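# Place a tray part into the fixture's top pocket

## Task

Pick a single part out of the black tray and put it in the pocket on the raised fixture's top face, lying flat, oriented so the part's cut corner sits in the pocket's cut corner.

## Robot and tools

Robot: two arms, left_arm and right_arm, each a six-joint arm ending in a parallel two-finger gripper. The fingers point along the gripper's +z axis and separate along its y axis. The reported end_effector_position is the spot between the finger pads, just under 1 cm behind the tips. Each arm also carries a wrist camera.

Frames. The scene frame has its origin at table-top height midway between the two nominal arm bases: +x points out over the table, +y toward left_arm, +z up. Arm names do not match image sides. Calibrated bases in the scene frame: left_arm at (-0.048, +0.264, +0.038) m, right_arm at (-0.008, -0.358, +0.046) m, each turned only slightly about z, with up being +z in both. Each arm reports its hand position, orientation, velocities and Hand target in its own base frame; fixed cameras and the table use the scene frame. Printed poses may be a few centimetres off, more at long reach.

execute_actions(actions, cameras). actions is a list of actions; each action is a list of 1 to 15 rows, each row one 1/30 s control step, and a short action repeats its final row until 15 steps are used. Every row is a single list of 14 numbers covering both arms: dx, dy, dz, rx, ry, rz, opening for left_arm, then the same seven for right_arm. All are in [-1, 1]. The six pose numbers are an offset from that arm's Hand target as it stood when the action began, along the Hand target's own axes; every row counts from that same start, not from the previous row. Scale: 1.0 equals 0.6 m for dx, dy, dz and 180 degrees for rx, ry, rz, which together form one rotation vector. Repeating an offset in a new action moves the arm further. Sending six zeros re-commands the current Hand target. An empty actions list just returns state and images. cameras picks which images come back (omit or ["all"] for all, [] for none); names are cam_head_left, cam_head_right, cam_high, cam_low, cam_left_wrist, cam_right_wrist, all 896x504.

Opening is absolute, not an offset: +1 fully open (about 87 mm between pads), +0.5 about 69 mm, 0 about 43 mm, -0.5 about 18 mm, -1 closed. Each arm's opening is resent every call, so to keep a gripper as it is, send its current command again; a 0 means half-open, not 'unchanged'. To grasp firmly, command about 0.04 below the grip_measured value seen at first contact.

move(target, speed, blend, opening_speed, blocking, cameras). target is one 14-number row laid out as above, or a list of up to 15 such rows visited in order; every row is an offset from the Hand targets at the start of the move, not from the previous row. speed is path top speed in m/s, 0.002 to 0.5 (default 0.25), one value or one per target; rotation is capped at twice that in rad/s. blend (m) rounds corners between listed targets; 0 stops at each. opening_speed (0.2 or more, per second on the -1..+1 scale) makes finger changes gradual. Openings in the first row are sent at the start; openings in later rows are applied only after the arms come to rest at that row. Paths are straight, do not avoid obstacles or the other arm, and the gripper lags and overshoots more when fast or when the arm is nearly straight. Steer around an arm's own base rather than past it, or the shoulder posture may flip. The result adds a 'move:' line: done, off_target, moving, held or fault, plus limits (paced = command clipped, held = steps withheld). Done means within 10 mm and 2 degrees, not that nothing is touched. blocking=false returns after about 0.5 s while the move keeps going.

wait(seconds 0 to 10) lets the scene run with commands held. stop brakes a running move. zoom_image(camera, region [x0, y0, x1, y1] in pixels, at most 504x504) enlarges a part of a camera's latest image. read_manual gives licence texts only. finished_scene(scene = current scene number) ends the scene irreversibly; the part must remain placed without the robot.

Result lines: end_effector_position (m) and end_effector_quat_wxyz per arm in its base frame; Hand target (last commanded pose after clipping, the reference for the next offsets); Tool commands; grip_measured on the opening scale (can be off by about 0.043, and reads slightly narrower than a squeezed part); Joint positions (gripper last, 0 closed to 1 open); Joint velocities ('within noise' when still); Joint torques (with offsets and noise; joints 1 to 3 wrap at ±28 N m). MOTOR HOT appears at 75 °C; at 90 °C that arm folds and goes idle, at 100 °C it collapses.

Behaviour to expect: each step the commanded pose is clipped to within 100 mm and 20 degrees of the measured pose. Friction and gravity can leave the gripper short, low or tilted, especially far out; tiny moves may not happen or may drift sideways. Check position and orientation after each move and correct tilt; if a gripper rests short, send the remaining distance as an offset. A blocked arm keeps pressing until re-commanded; command its target back beyond the gripper to release the push. Occasional tugs on held parts or pushes on loose ones can occur.

Avoid: dropping the part or releasing it while it moves, fast impacts or hard presses (speed and overshoot past contact increase force), collisions between the two arms (the clearance check does not guard gripper-to-gripper contact), anything leaving the table, long stretched or straining poses that heat motors, and needless arm stops.

Each tool is called after "Call:" as name([rows], argument=value, ...), one row to a line, values as JSON.

## Session

Call:
execute_actions(actions=[])

Scene clock: 0.00 s.
left_arm: end_effector_position=(+0.3885, +0.0514, +0.0629) grip_measured=+1.000 end_effector_quat_wxyz=(+0.590, -0.097, +0.797, +0.090) | right_arm: end_effector_position=(+0.4033, +0.0054, +0.0674) grip_measured=+0.986 end_effector_quat_wxyz=(+0.595, +0.008, +0.803, -0.025)
Joint positions: left_arm=[0.035 1.56 0.39 0.869 -0.227 -0.04 1] | right_arm=[0.059 1.574 0.433 0.845 0.105 0.001 0.993]
Joint velocities: within noise
Joint torques (N m): no reading
Motor temperatures (°C): left_arm=[18 23 20 20 18 18 18] | right_arm=[21 22 21 25 20 19 17]
Heat: left arm: 23 °C; right arm: 25 °C.
Hand target: left_arm +0.3924, +0.0516, +0.0708; +0.599, -0.098, +0.790, +0.089 | right_arm +0.4063, +0.0056, +0.0735; +0.602, +0.008, +0.798, -0.024
Tool commands: left_gripper/opening=+1.0 right_gripper/opening=+1.0

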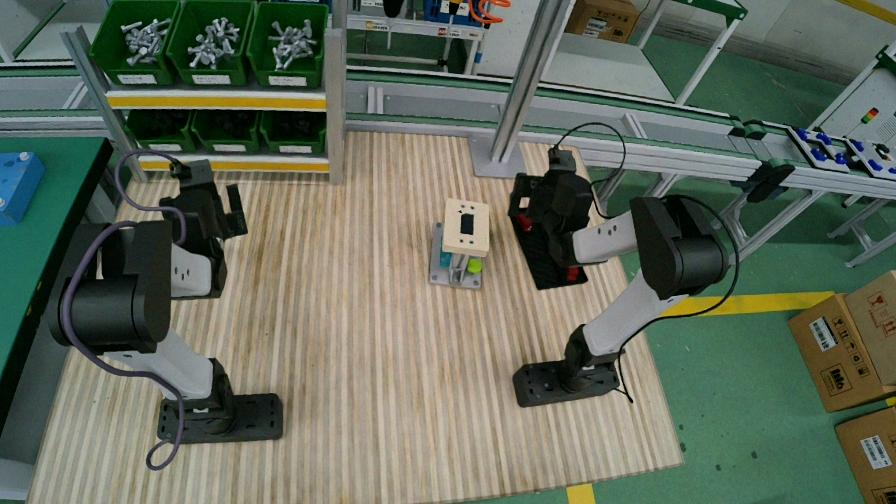

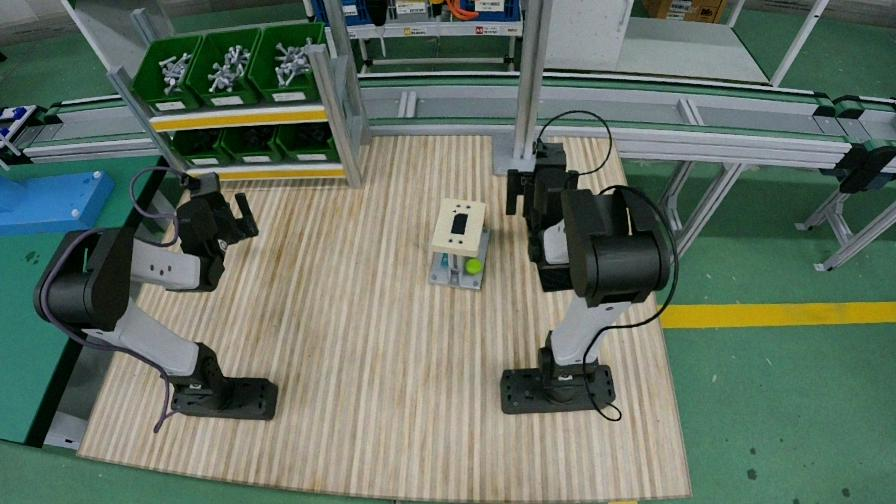

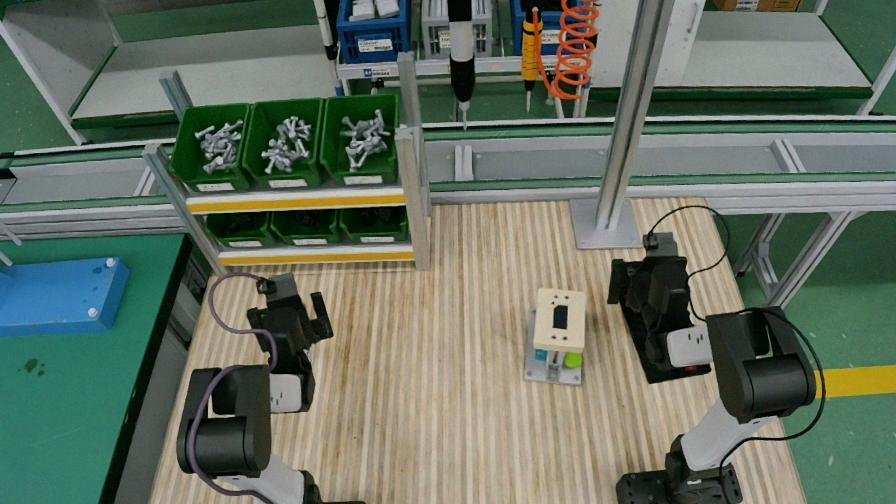

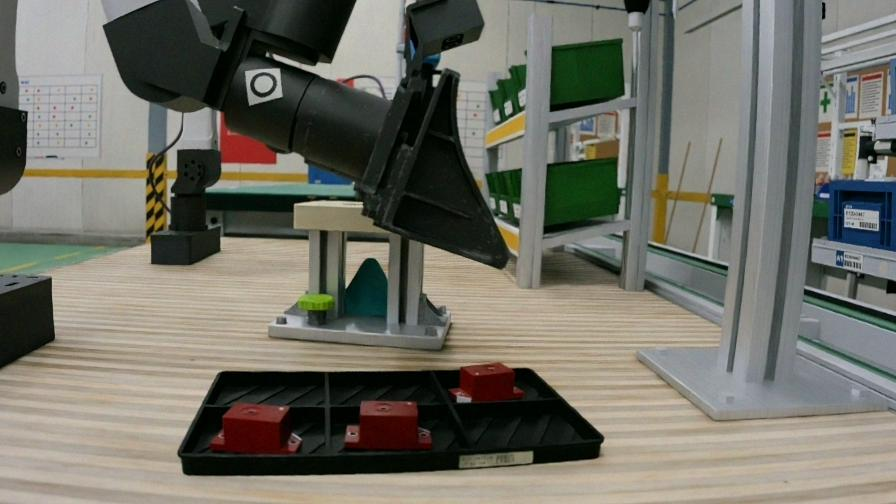

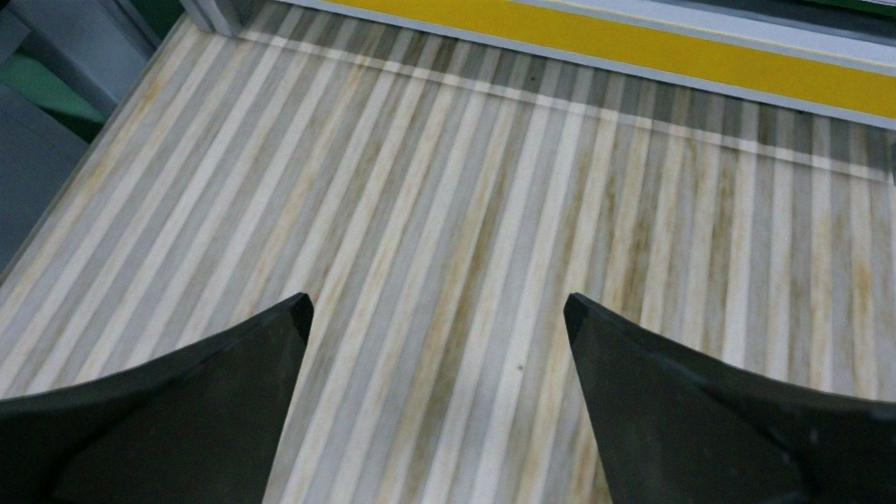

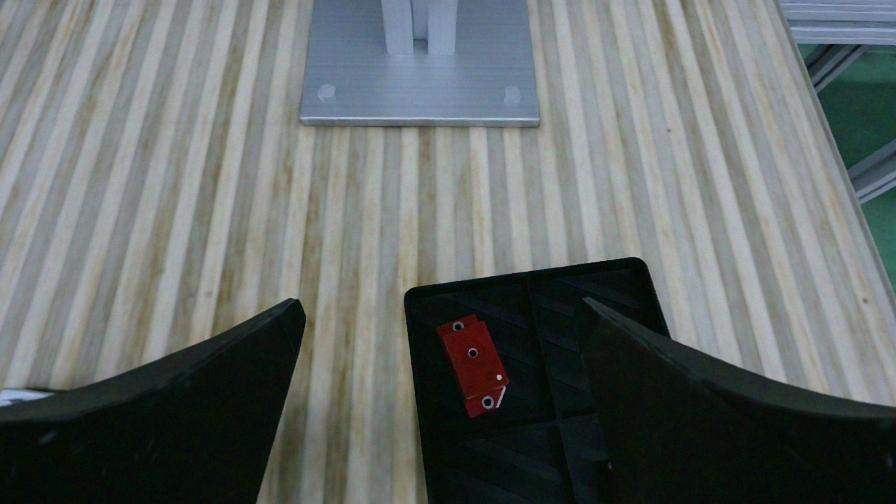

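Call:
move(target=[0,0,0,0,0,0,1,-0.226,0,-0.238,0,0.405,0,1])

Call:
zoom_image(camera="cam_right_wrist", region=[400, 0, 700, 250])

Call:
zoom_image(camera="cam_low", region=[170, 340, 610, 490])

Scene clock: 7.43 s.
left_arm: end_effector_position=(+0.3885, +0.0514, +0.0629) grip_measured=+1.000 end_effector_quat_wxyz=(+0.590, -0.097, +0.797, +0.090) | right_arm: end_effector_position=(+0.3084, +0.0146, +0.2335) grip_measured=+0.986 end_effector_quat_wxyz=(+0.113, +0.014, +0.993, -0.012)
Joint positions: left_arm=[0.035 1.56 0.39 0.869 -0.227 -0.04 1] | right_arm=[0.059 1.753 1.977 -1.569 0.04 0.083 0.993]
Joint velocities: within noise
Joint torques (N m): left_arm=[-0.25 -6.28 6.35 2 0.04 0.01] | right_arm=[-0.49 -8.29 6.63 0.61 -0.13 0]
Motor temperatures (°C): left_arm=[18 24 21 22 18 18 18] | right_arm=[21 23 22 26 20 19 17]
Heat: left arm: 24 °C; right arm: 26 °C.
Hand target: left_arm +0.3924, +0.0516, +0.0708; +0.599, -0.098, +0.790, +0.089 | right_arm +0.3065, +0.0146, +0.2430; +0.010, +0.021, +1.000, -0.014
Off the commanded pose: left_arm 0.009 m, 1 deg | right_arm 0.010 m, 12 deg.
joint sent to its limit (right arm) — joint 4 (wrist pitch), lower limit. The joint targets are off in orientation, not in position.
move: off_target (right_arm)

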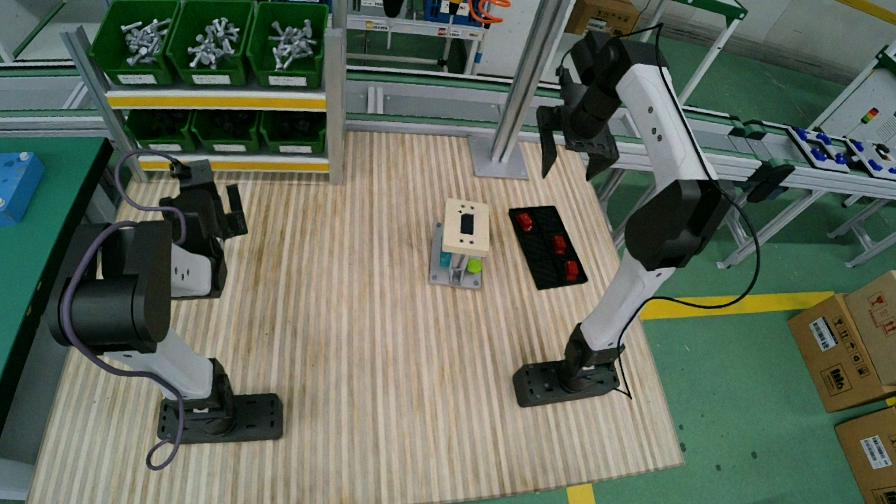

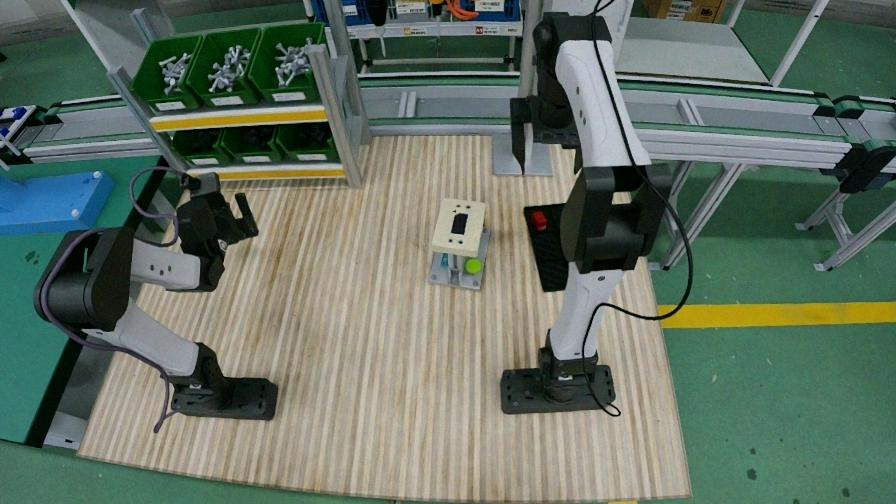

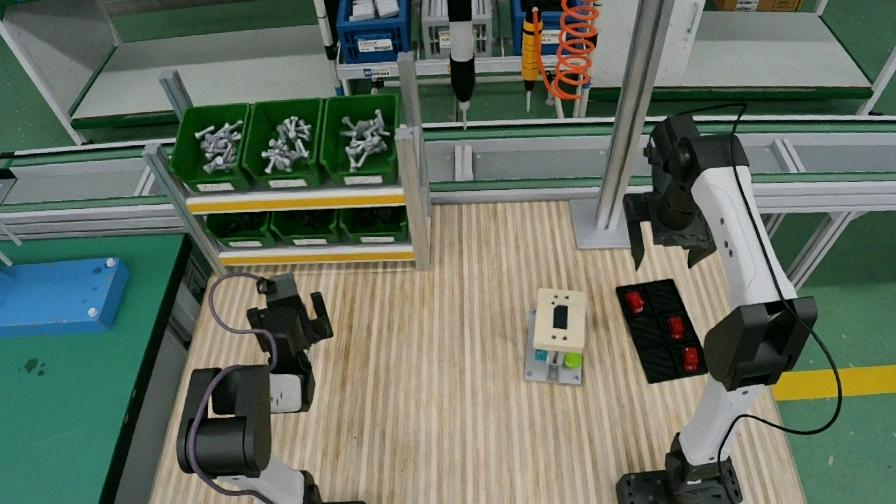

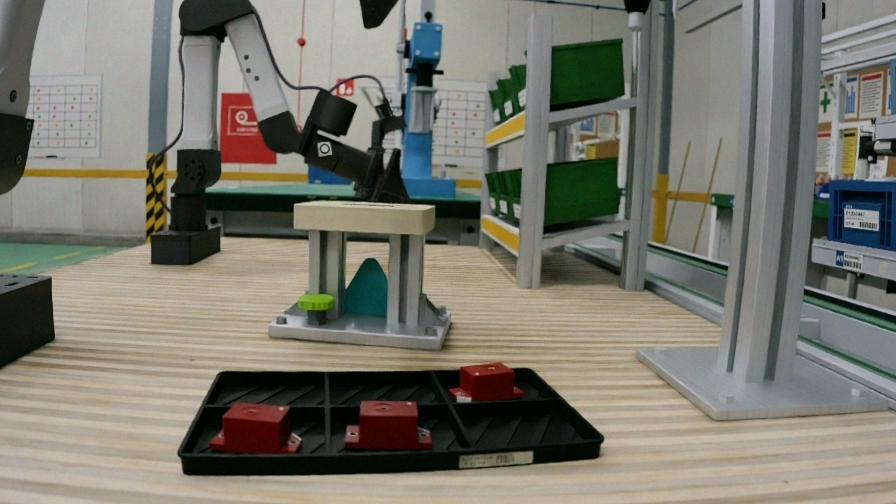

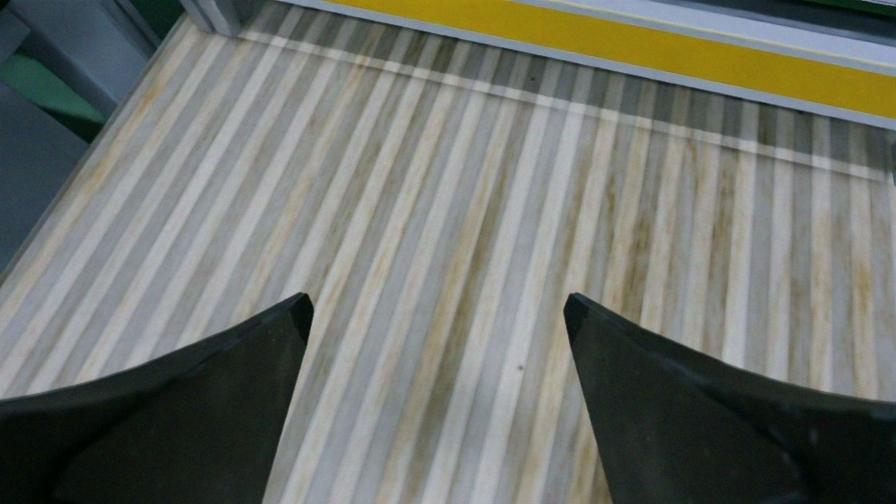

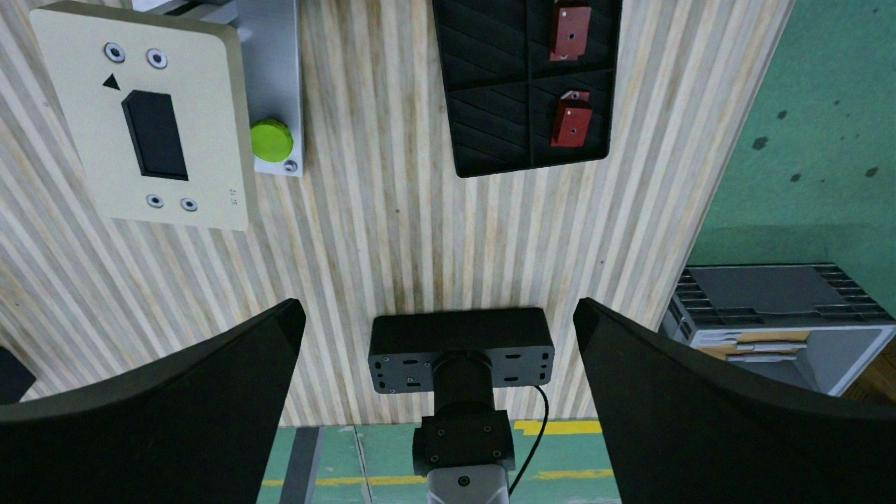

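Scaled by 1.680 from the camera's 896x504 image, which has a finer 1280x720 frame.

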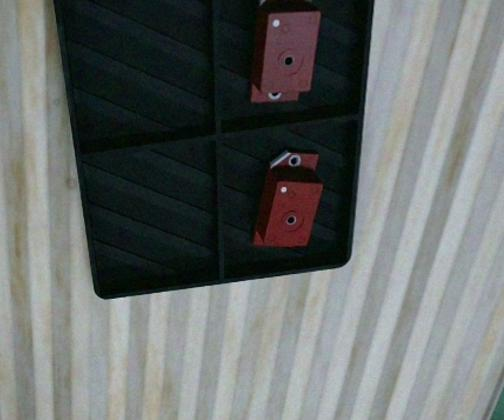

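Scaled by 1.145 from the camera's 896x504 image, which has a finer 1280x720 frame.

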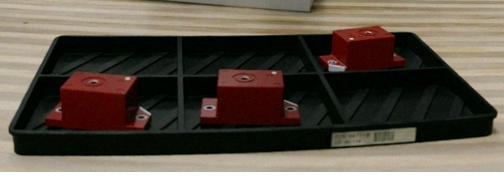

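Call:
move(target=[0,0,0,0,0,0,1,0.058,-0.207,0.31,-0.009,0.006,-0.0105,0.0], cameras=["cam_right_wrist"])

Call:
zoom_image(camera="cam_right_wrist", region=[250, 0, 650, 400])

Scene clock: 28.57 s.
left_arm: end_effector_position=(+0.3885, +0.0514, +0.0629) grip_measured=+1.000 end_effector_quat_wxyz=(+0.590, -0.097, +0.797, +0.090) | right_arm: end_effector_position=(+0.2699, -0.1129, +0.0609) grip_measured=+0.000 end_effector_quat_wxyz=(-0.002, +0.007, +1.000, -0.001)
Joint positions: left_arm=[0.035 1.56 0.39 0.869 -0.227 -0.04 1] | right_arm=[-0.348 1.827 1.353 -1.099 0.003 -0.334 0.5]
Joint velocities: within noise
Joint torques (N m): left_arm=[-0.27 -6.28 6.35 2 0.04 0.01] | right_arm=[-0.13 -7.68 4.97 0.36 -0.11 -0.11]
Motor temperatures (°C): left_arm=[18 24 22 24 18 18 18] | right_arm=[21 26 24 26 20 19 17]
Heat: left arm: 24 °C; right arm: 26 °C.
Hand target: left_arm +0.3924, +0.0516, +0.0708; +0.599, -0.098, +0.790, +0.089 | right_arm +0.2700, -0.1134, +0.0598; +0.001, +0.005, +1.000, +0.000
Off the commanded pose: left_arm 0.009 m, 1 deg | right_arm 0.001 m, 0 deg.
move: done
Images, in order (width x height): cam_right_wrist 896x504.

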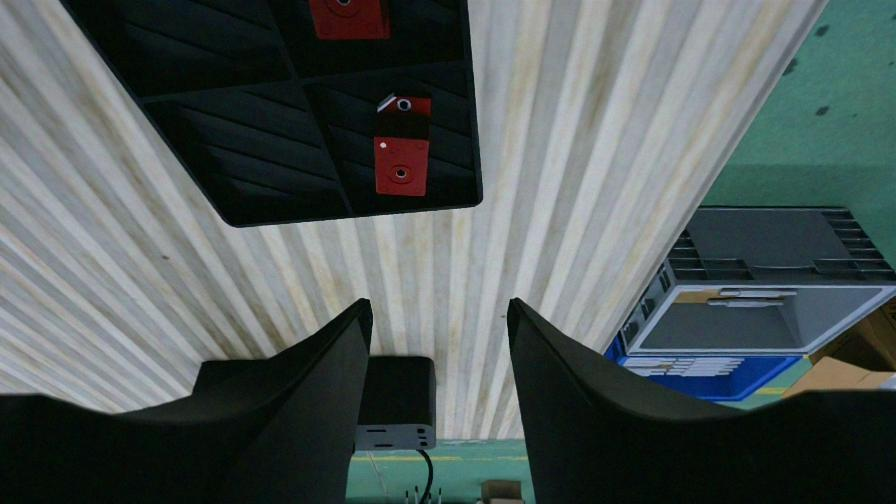

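Scaled by 1.260 from the camera's 896x504 image, which has a finer 1280x720 frame.

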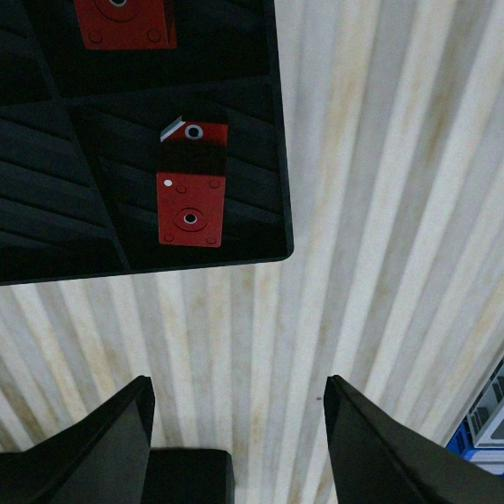

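Call:
move(target=[0,0,0,0,0,0,1,0.013,0.033,0.02,0,0,0.033,-0.2], cameras=["cam_right_wrist","cam_high"])

Scene clock: 55.97 s.
left_arm: end_effector_position=(+0.3885, +0.0514, +0.0629) grip_measured=+1.000 end_effector_quat_wxyz=(+0.590, -0.097, +0.797, +0.090) | right_arm: end_effector_position=(+0.2615, -0.0958, +0.0438) grip_measured=-0.200 end_effector_quat_wxyz=(-0.011, +0.056, +0.998, +0.001)
Joint positions: left_arm=[0.035 1.56 0.39 0.869 -0.227 -0.04 1] | right_arm=[-0.318 1.817 1.266 -1.041 0.003 -0.207 0.4]
Joint velocities: within noise
Joint torques (N m): left_arm=[-0.27 -6.3 6.37 2 0.04 0.01] | right_arm=[0.61 -9.58 4.51 0.34 -0.11 0.04]
Motor temperatures (°C): left_arm=[18 25 23 26 18 18 18] | right_arm=[21 28 23 25 20 19 17]
Heat: left arm: 26 °C; right arm: 28 °C.
Hand target: left_arm +0.3924, +0.0516, +0.0708; +0.599, -0.098, +0.790, +0.089 | right_arm +0.2625, -0.0936, +0.0479; +0.001, +0.056, +0.998, +0.000
Off the commanded pose: left_arm 0.009 m, 1 deg | right_arm 0.005 m, 1 deg.
move: done
Images, in order (width x height): cam_high 896x504, cam_right_wrist 896x504.

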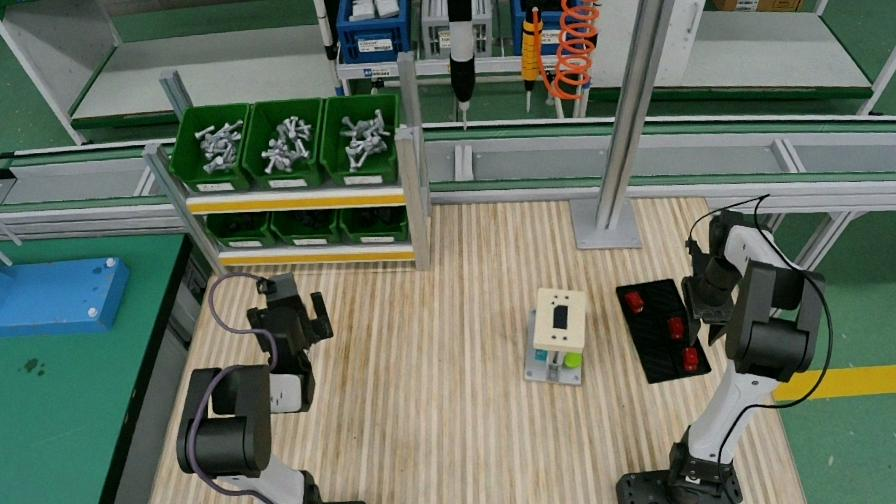

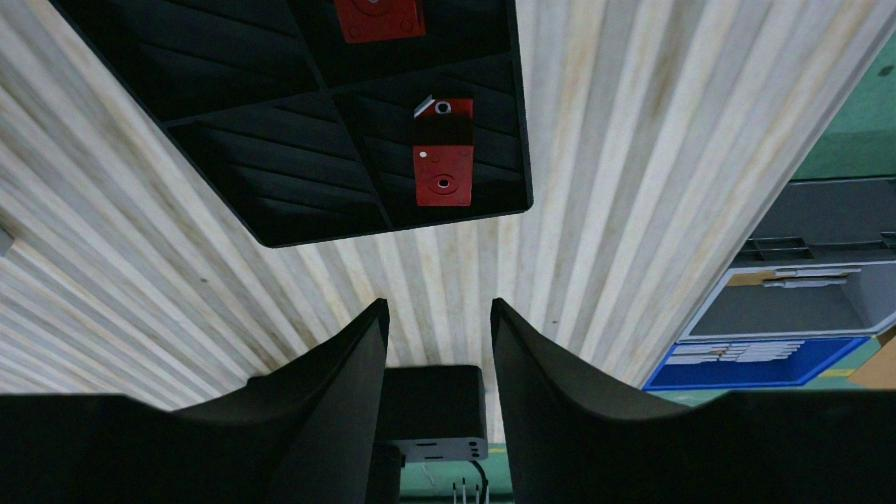

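Call:
move(target=[0,0,0,0,0,0,1,0,0,0.065,0,0,0,-0.2], cameras=["cam_right_wrist"])

Scene clock: 61.00 s.
left_arm: end_effector_position=(+0.3885, +0.0514, +0.0629) grip_measured=+1.000 end_effector_quat_wxyz=(+0.590, -0.097, +0.797, +0.090) | right_arm: end_effector_position=(+0.2630, -0.0962, +0.0119) grip_measured=-0.200 end_effector_quat_wxyz=(+0.002, +0.056, +0.998, -0.002)
Joint positions: left_arm=[0.035 1.56 0.39 0.869 -0.227 -0.04 1] | right_arm=[-0.318 1.842 1.167 -0.89 0.003 -0.206 0.4]
Joint velocities: within noise
Joint torques (N m): left_arm=[-0.27 -6.28 6.35 2 0.04 0.01] | right_arm=[0.61 -6.94 4.49 0.38 -0.11 0.02]
Motor temperatures (°C): left_arm=[18 25 23 26 18 18 18] | right_arm=[21 28 23 25 20 19 17]
Heat: left arm: 26 °C; right arm: 28 °C.
Hand target: left_arm +0.3924, +0.0516, +0.0708; +0.599, -0.098, +0.790, +0.089 | right_arm +0.2624, -0.0935, +0.0088; +0.001, +0.056, +0.998, +0.000
Off the commanded pose: left_arm 0.009 m, 1 deg | right_arm 0.004 m, 0 deg.
move: done
Images, in order (width x height): cam_right_wrist 896x504.

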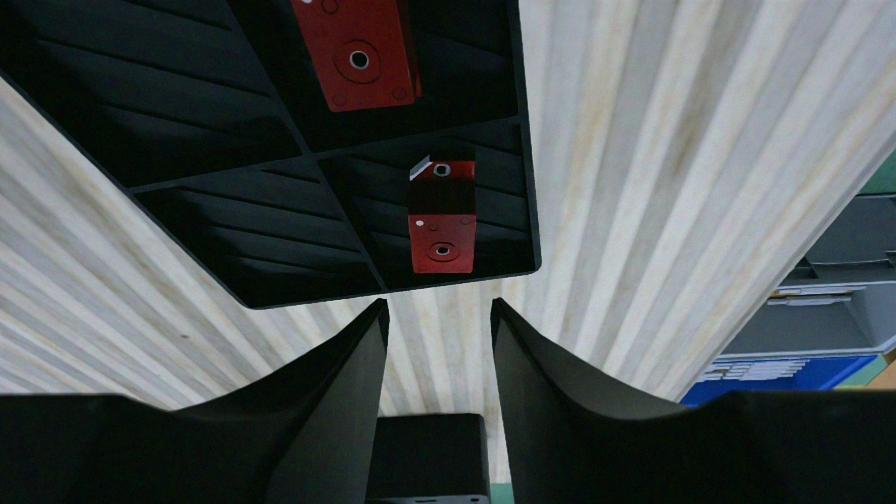

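Call:
move(target=[0,0,0,0,0,0,1,0.007,0,0.035,0,0,0,-0.2], cameras=["cam_right_wrist"])

Call:
zoom_image(camera="cam_right_wrist", region=[330, 150, 550, 350])

Scene clock: 66.10 s.
left_arm: end_effector_position=(+0.3885, +0.0514, +0.0629) grip_measured=+1.000 end_effector_quat_wxyz=(+0.590, -0.097, +0.797, +0.090) | right_arm: end_effector_position=(+0.2595, -0.0951, -0.0090) grip_measured=-0.200 end_effector_quat_wxyz=(+0.003, +0.056, +0.998, -0.002)
Joint positions: left_arm=[0.035 1.56 0.39 0.869 -0.227 -0.04 1] | right_arm=[-0.318 1.865 1.105 -0.804 0.003 -0.206 0.4]
Joint velocities: within noise
Joint torques (N m): left_arm=[-0.28 -6.28 6.37 2 0.04 0.01] | right_arm=[0.38 -6.86 4.3 0.4 -0.11 0]
Motor temperatures (°C): left_arm=[18 25 23 26 18 18 18] | right_arm=[21 28 23 25 20 19 17]
Heat: left arm: 26 °C; right arm: 28 °C.
Hand target: left_arm +0.3924, +0.0516, +0.0708; +0.599, -0.098, +0.790, +0.089 | right_arm +0.2582, -0.0930, -0.0122; +0.000, +0.056, +0.998, +0.000
Off the commanded pose: left_arm 0.009 m, 1 deg | right_arm 0.004 m, 0 deg.
move: done
Images, in order (width x height): cam_right_wrist 896x504.

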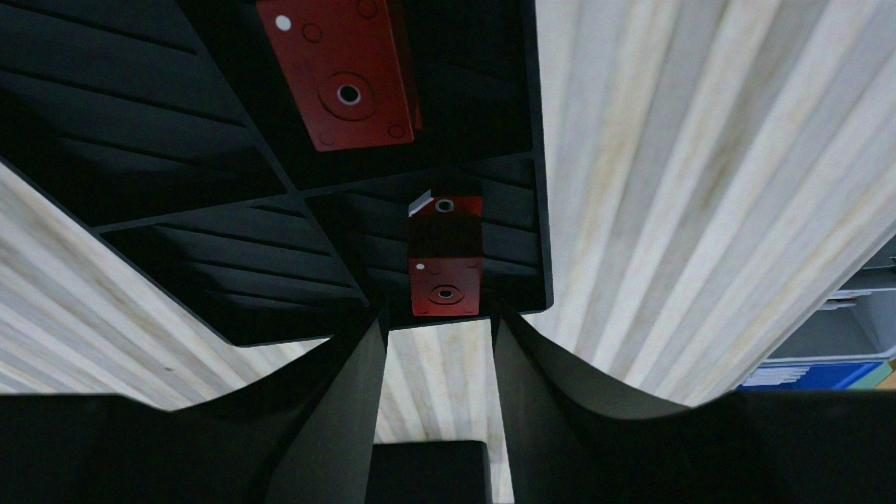

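Scaled by 2.291 from the camera's 896x504 image, which has a finer 1280x720 frame.

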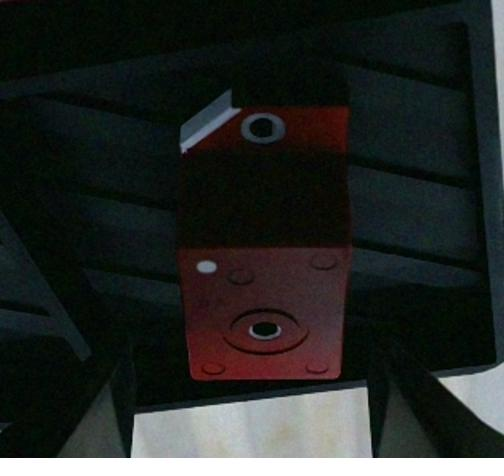

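Call:
move(target=[0,0,0,0,0,0,1,0.006,0,0.026,0,0,0,-0.28], cameras=["cam_right_wrist"])

Call:
zoom_image(camera="cam_right_wrist", region=[330, 180, 550, 380])

Scene clock: 71.07 s.
left_arm: end_effector_position=(+0.3885, +0.0514, +0.0629) grip_measured=+1.000 end_effector_quat_wxyz=(+0.590, -0.097, +0.797, +0.090) | right_arm: end_effector_position=(+0.2565, -0.0941, -0.0245) grip_measured=-0.280 end_effector_quat_wxyz=(+0.003, +0.056, +0.998, -0.002)
Joint positions: left_arm=[0.035 1.56 0.39 0.869 -0.227 -0.04 1] | right_arm=[-0.318 1.886 1.061 -0.739 0.003 -0.206 0.36]
Joint velocities: within noise
Joint torques (N m): left_arm=[-0.25 -6.27 6.35 2 0.04 0.01] | right_arm=[0.16 -6.8 4.12 0.39 -0.11 -0.03]
Motor temperatures (°C): left_arm=[18 25 23 26 18 18 18] | right_arm=[21 28 23 25 20 19 17]
Heat: left arm: 26 °C; right arm: 28 °C.
Hand target: left_arm +0.3924, +0.0516, +0.0708; +0.599, -0.098, +0.790, +0.089 | right_arm +0.2548, -0.0927, -0.0278; +0.001, +0.056, +0.998, +0.000
Off the commanded pose: left_arm 0.009 m, 1 deg | right_arm 0.004 m, 0 deg.
move: done
Images, in order (width x height): cam_right_wrist 896x504.

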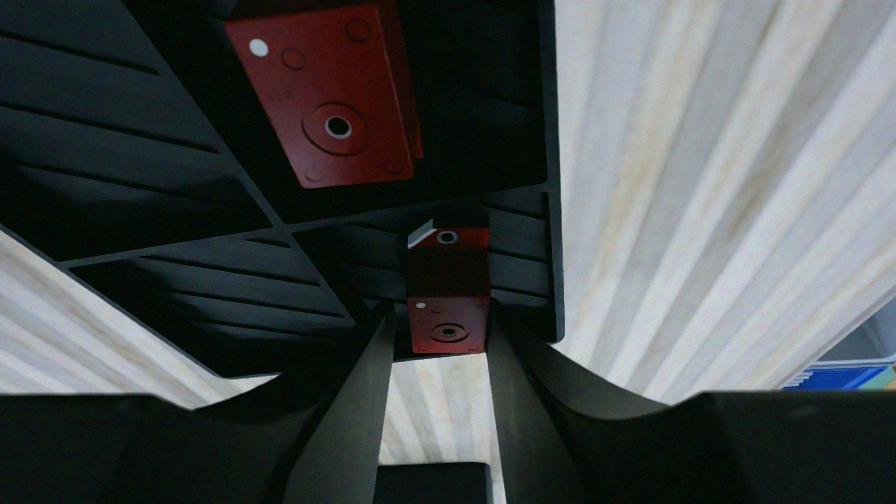

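Scaled by 2.291 from the camera's 896x504 image, which has a finer 1280x720 frame.

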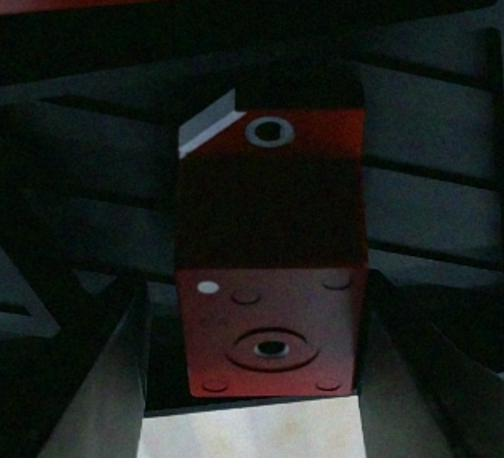

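Call:
move([
  [0,0,0,0,0,0,1,0.003,-0.007,0.005,0,0,0,-0.28],
  [0,0,0,0,0,0,1,0.003,-0.007,0.005,0,0,0,-0.7],
], opening_speed=0.5, cameras=["cam_right_wrist"])

Scene clock: 76.93 s.
left_arm: end_effector_position=(+0.3885, +0.0514, +0.0629) grip_measured=+1.000 end_effector_quat_wxyz=(+0.590, -0.097, +0.797, +0.090) | right_arm: end_effector_position=(+0.2561, -0.0961, -0.0264) grip_measured=-0.427 end_effector_quat_wxyz=(+0.005, +0.056, +0.998, -0.003)
Joint positions: left_arm=[0.035 1.56 0.39 0.869 -0.227 -0.04 1] | right_arm=[-0.325 1.886 1.053 -0.726 0.003 -0.213 0.286]
Joint velocities: within noise
Joint torques (N m): left_arm=[-0.27 -6.3 6.35 2 0.04 0.01] | right_arm=[-0.53 -6.46 4.04 0.39 -0.11 -0.1]
Motor temperatures (°C): left_arm=[18 25 23 27 18 18 18] | right_arm=[21 27 23 25 20 19 17]
Heat: left arm: 27 °C; right arm: 27 °C.
Hand target: left_arm +0.3924, +0.0516, +0.0708; +0.599, -0.098, +0.790, +0.089 | right_arm +0.2526, -0.0966, -0.0308; +0.001, +0.056, +0.998, +0.000
Off the commanded pose: left_arm 0.009 m, 1 deg | right_arm 0.006 m, 1 deg.
move: done
Images, in order (width x height): cam_right_wrist 896x504.

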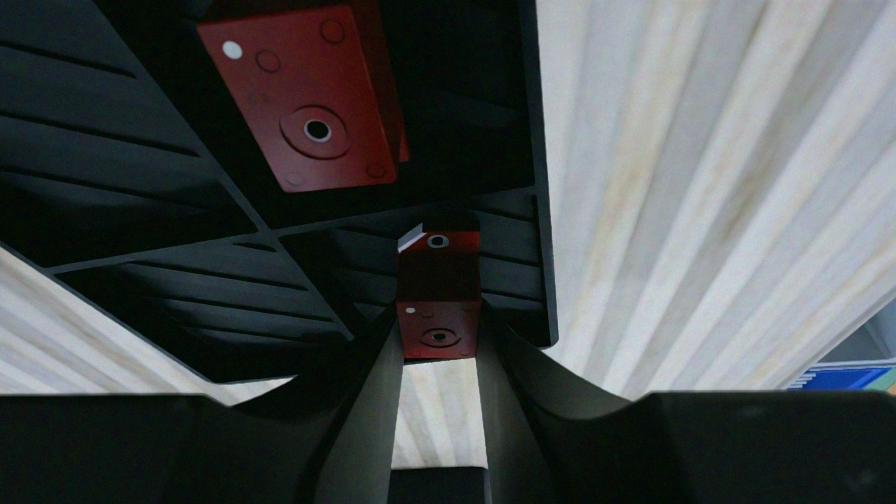

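Call:
move([
  [0,0,0,0,0,0,1,0,0,-0.32,0,0,0,-0.7],
  [0,0,0,0,0,0,1,0,0.5,-0.32,0,0,-0.035,-0.7],
], speed=0.2)

Call:
zoom_image(camera="cam_right_wrist", region=[330, 100, 550, 380])

Scene clock: 106.70 s.
left_arm: end_effector_position=(+0.3885, +0.0514, +0.0629) grip_measured=+1.000 end_effector_quat_wxyz=(+0.590, -0.097, +0.797, +0.090) | right_arm: end_effector_position=(+0.2831, +0.2002, +0.1551) grip_measured=-0.427 end_effector_quat_wxyz=(-0.005, -0.003, +1.000, -0.004)
Joint positions: left_arm=[0.035 1.56 0.39 0.869 -0.227 -0.04 1] | right_arm=[0.554 2.037 2.016 -1.563 0.002 0.548 0.286]
Joint velocities: within noise
Joint torques (N m): left_arm=[-0.27 -6.28 6.37 2 0.04 0.01] | right_arm=[-0.14 -8.75 7.84 0.11 -0.03 0.02]
Motor temperatures (°C): left_arm=[18 25 23 28 18 18 18] | right_arm=[21 27 24 25 20 19 18]
Heat: left arm: 28 °C; right arm: 27 °C.
Hand target: left_arm +0.3924, +0.0516, +0.0708; +0.599, -0.098, +0.790, +0.089 | right_arm +0.2860, +0.2015, +0.1612; +0.001, +0.001, +1.000, +0.000
Off the commanded pose: left_arm 0.009 m, 1 deg | right_arm 0.007 m, 1 deg.
move: done

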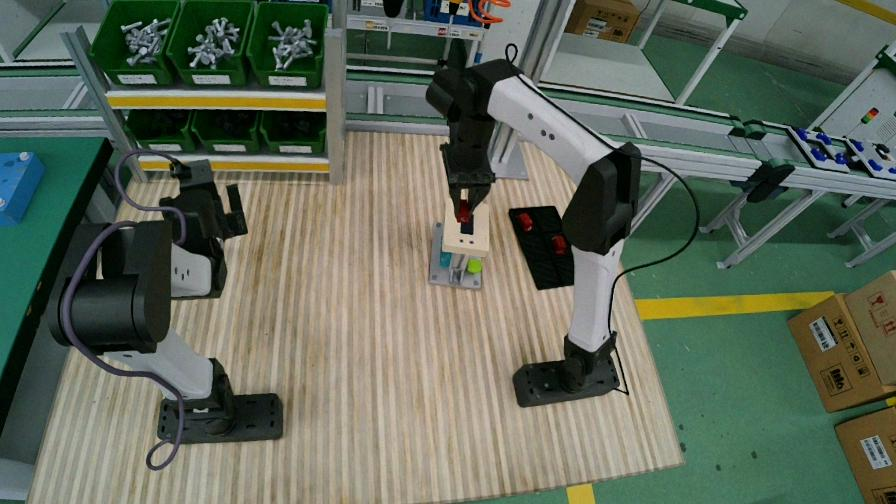

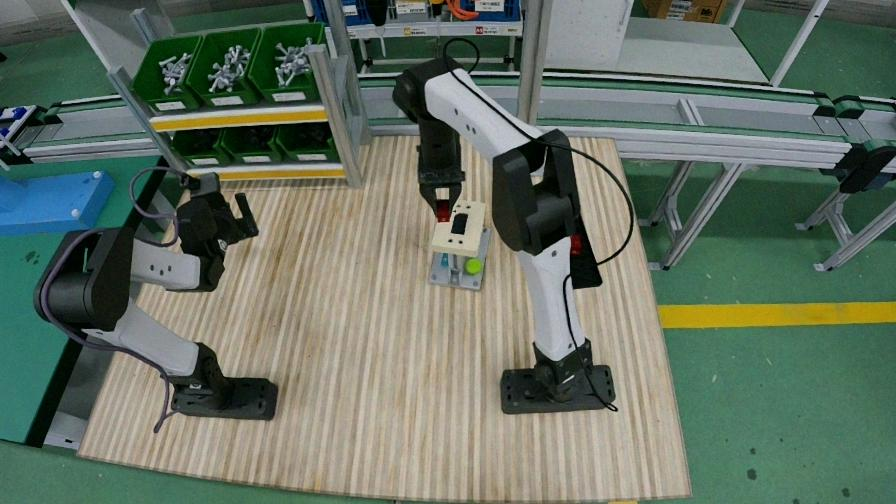

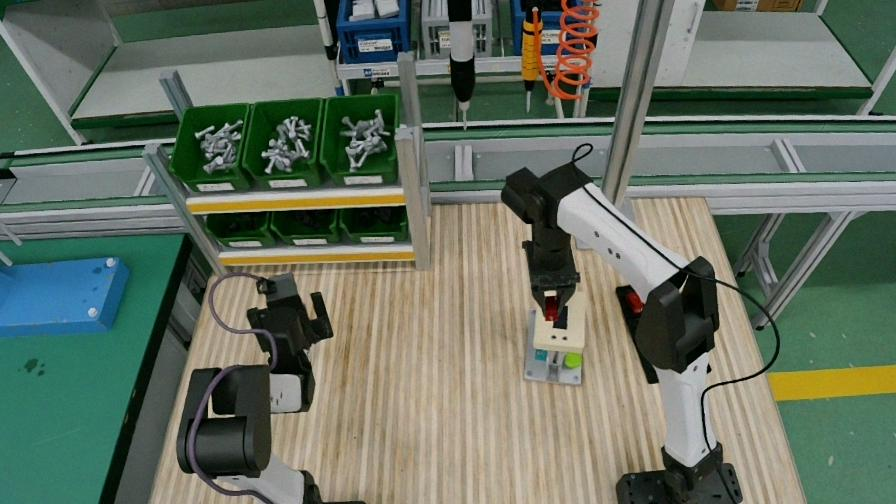

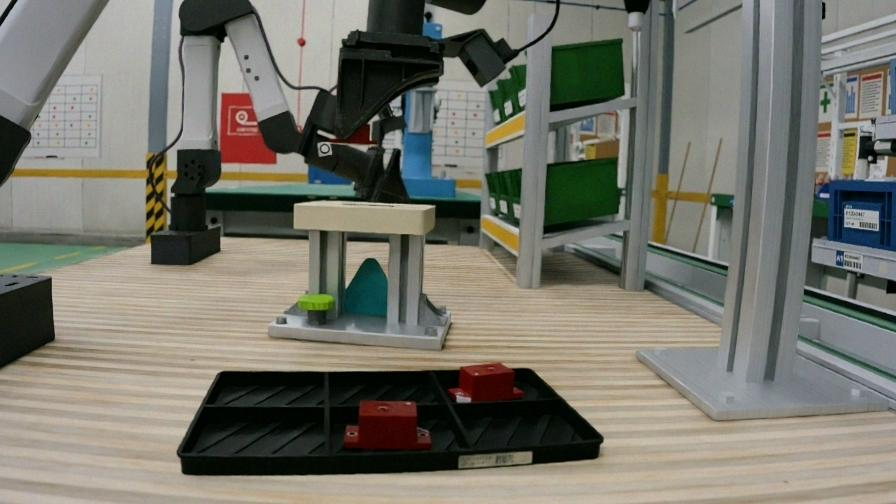

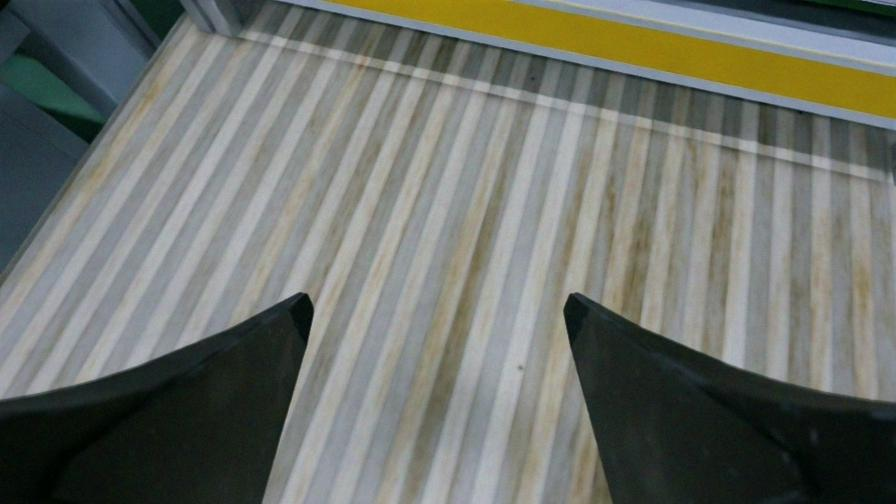

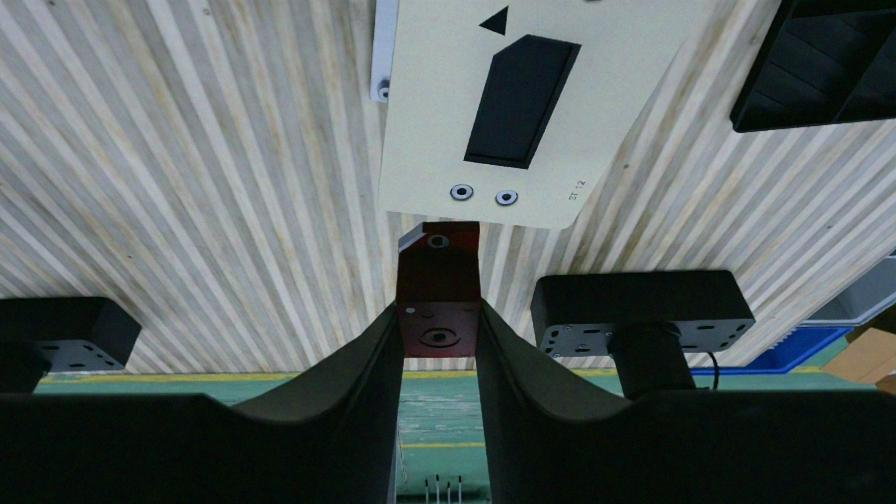

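Scaled by 1.800 from the camera's 896x504 image, which has a finer 1280x720 frame.

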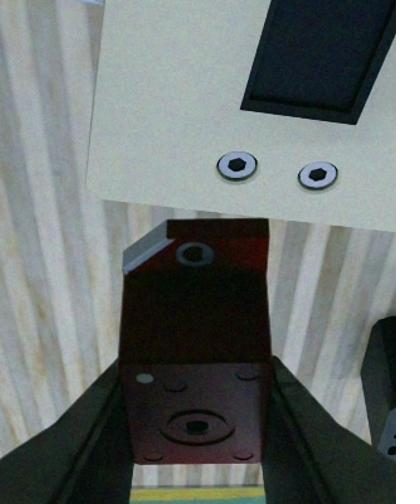

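Call:
move(target=[0,0,0,0,0,0,1,-0.04,-0.043,0.01,0,0,0.05,-0.7], speed=0.15, cameras=["cam_high","cam_right_wrist"])

Call:
zoom_image(camera="cam_right_wrist", region=[330, 100, 550, 380])

Call:
zoom_image(camera="cam_high", region=[515, 270, 605, 380])

Scene clock: 119.23 s.
left_arm: end_effector_position=(+0.3885, +0.0514, +0.0629) grip_measured=+1.000 end_effector_quat_wxyz=(+0.590, -0.097, +0.797, +0.090) | right_arm: end_effector_position=(+0.3027, +0.1725, +0.1495) grip_measured=-0.427 end_effector_quat_wxyz=(-0.013, +0.075, +0.997, -0.009)
Joint positions: left_arm=[0.035 1.56 0.39 0.869 -0.227 -0.04 1] | right_arm=[0.451 2.055 2.016 -1.564 0.003 0.602 0.286]
Joint velocities: within noise
Joint torques (N m): left_arm=[-0.27 -6.28 6.37 2 0.04 0.01] | right_arm=[-0.14 -8.87 7.98 0.24 -0.03 0.02]
Motor temperatures (°C): left_arm=[18 26 24 28 18 18 18] | right_arm=[21 27 25 24 20 19 18]
Heat: left arm: 28 °C; right arm: 27 °C.
Hand target: left_arm +0.3924, +0.0516, +0.0708; +0.599, -0.098, +0.790, +0.089 | right_arm +0.3099, +0.1756, +0.1553; +0.001, +0.080, +0.997, +0.000
Off the commanded pose: left_arm 0.009 m, 1 deg | right_arm 0.010 m, 2 deg.
move: done
Images, in order (width x height): cam_high 896x504, cam_right_wrist 896x504.

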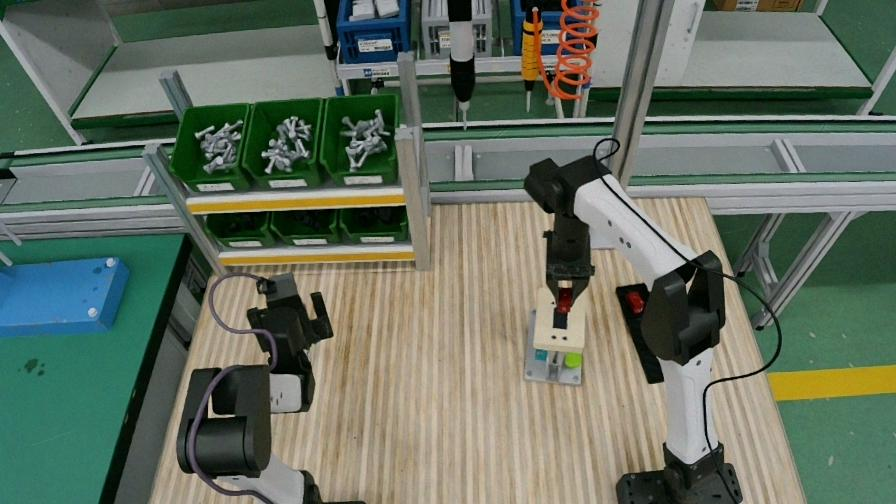

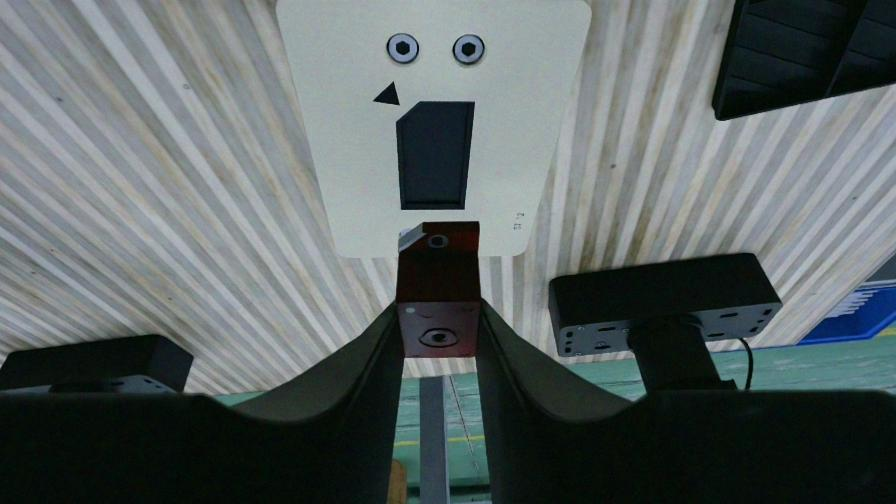

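Scaled by 1.800 from the camera's 896x504 image, which has a finer 1280x720 frame.

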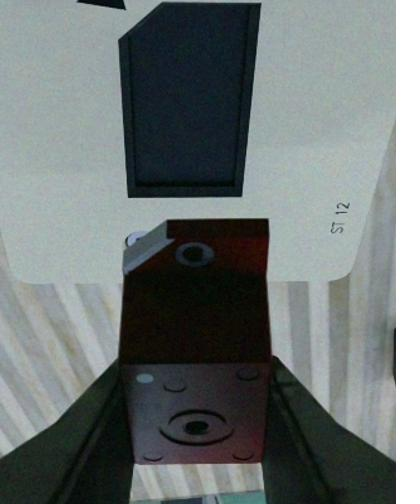

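Scaled by 4.582 from the camera's 896x504 image, which has a finer 1280x720 frame.

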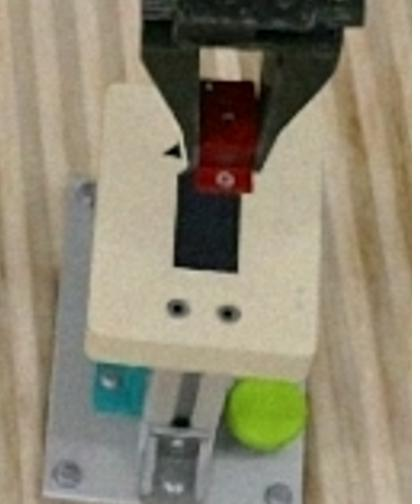

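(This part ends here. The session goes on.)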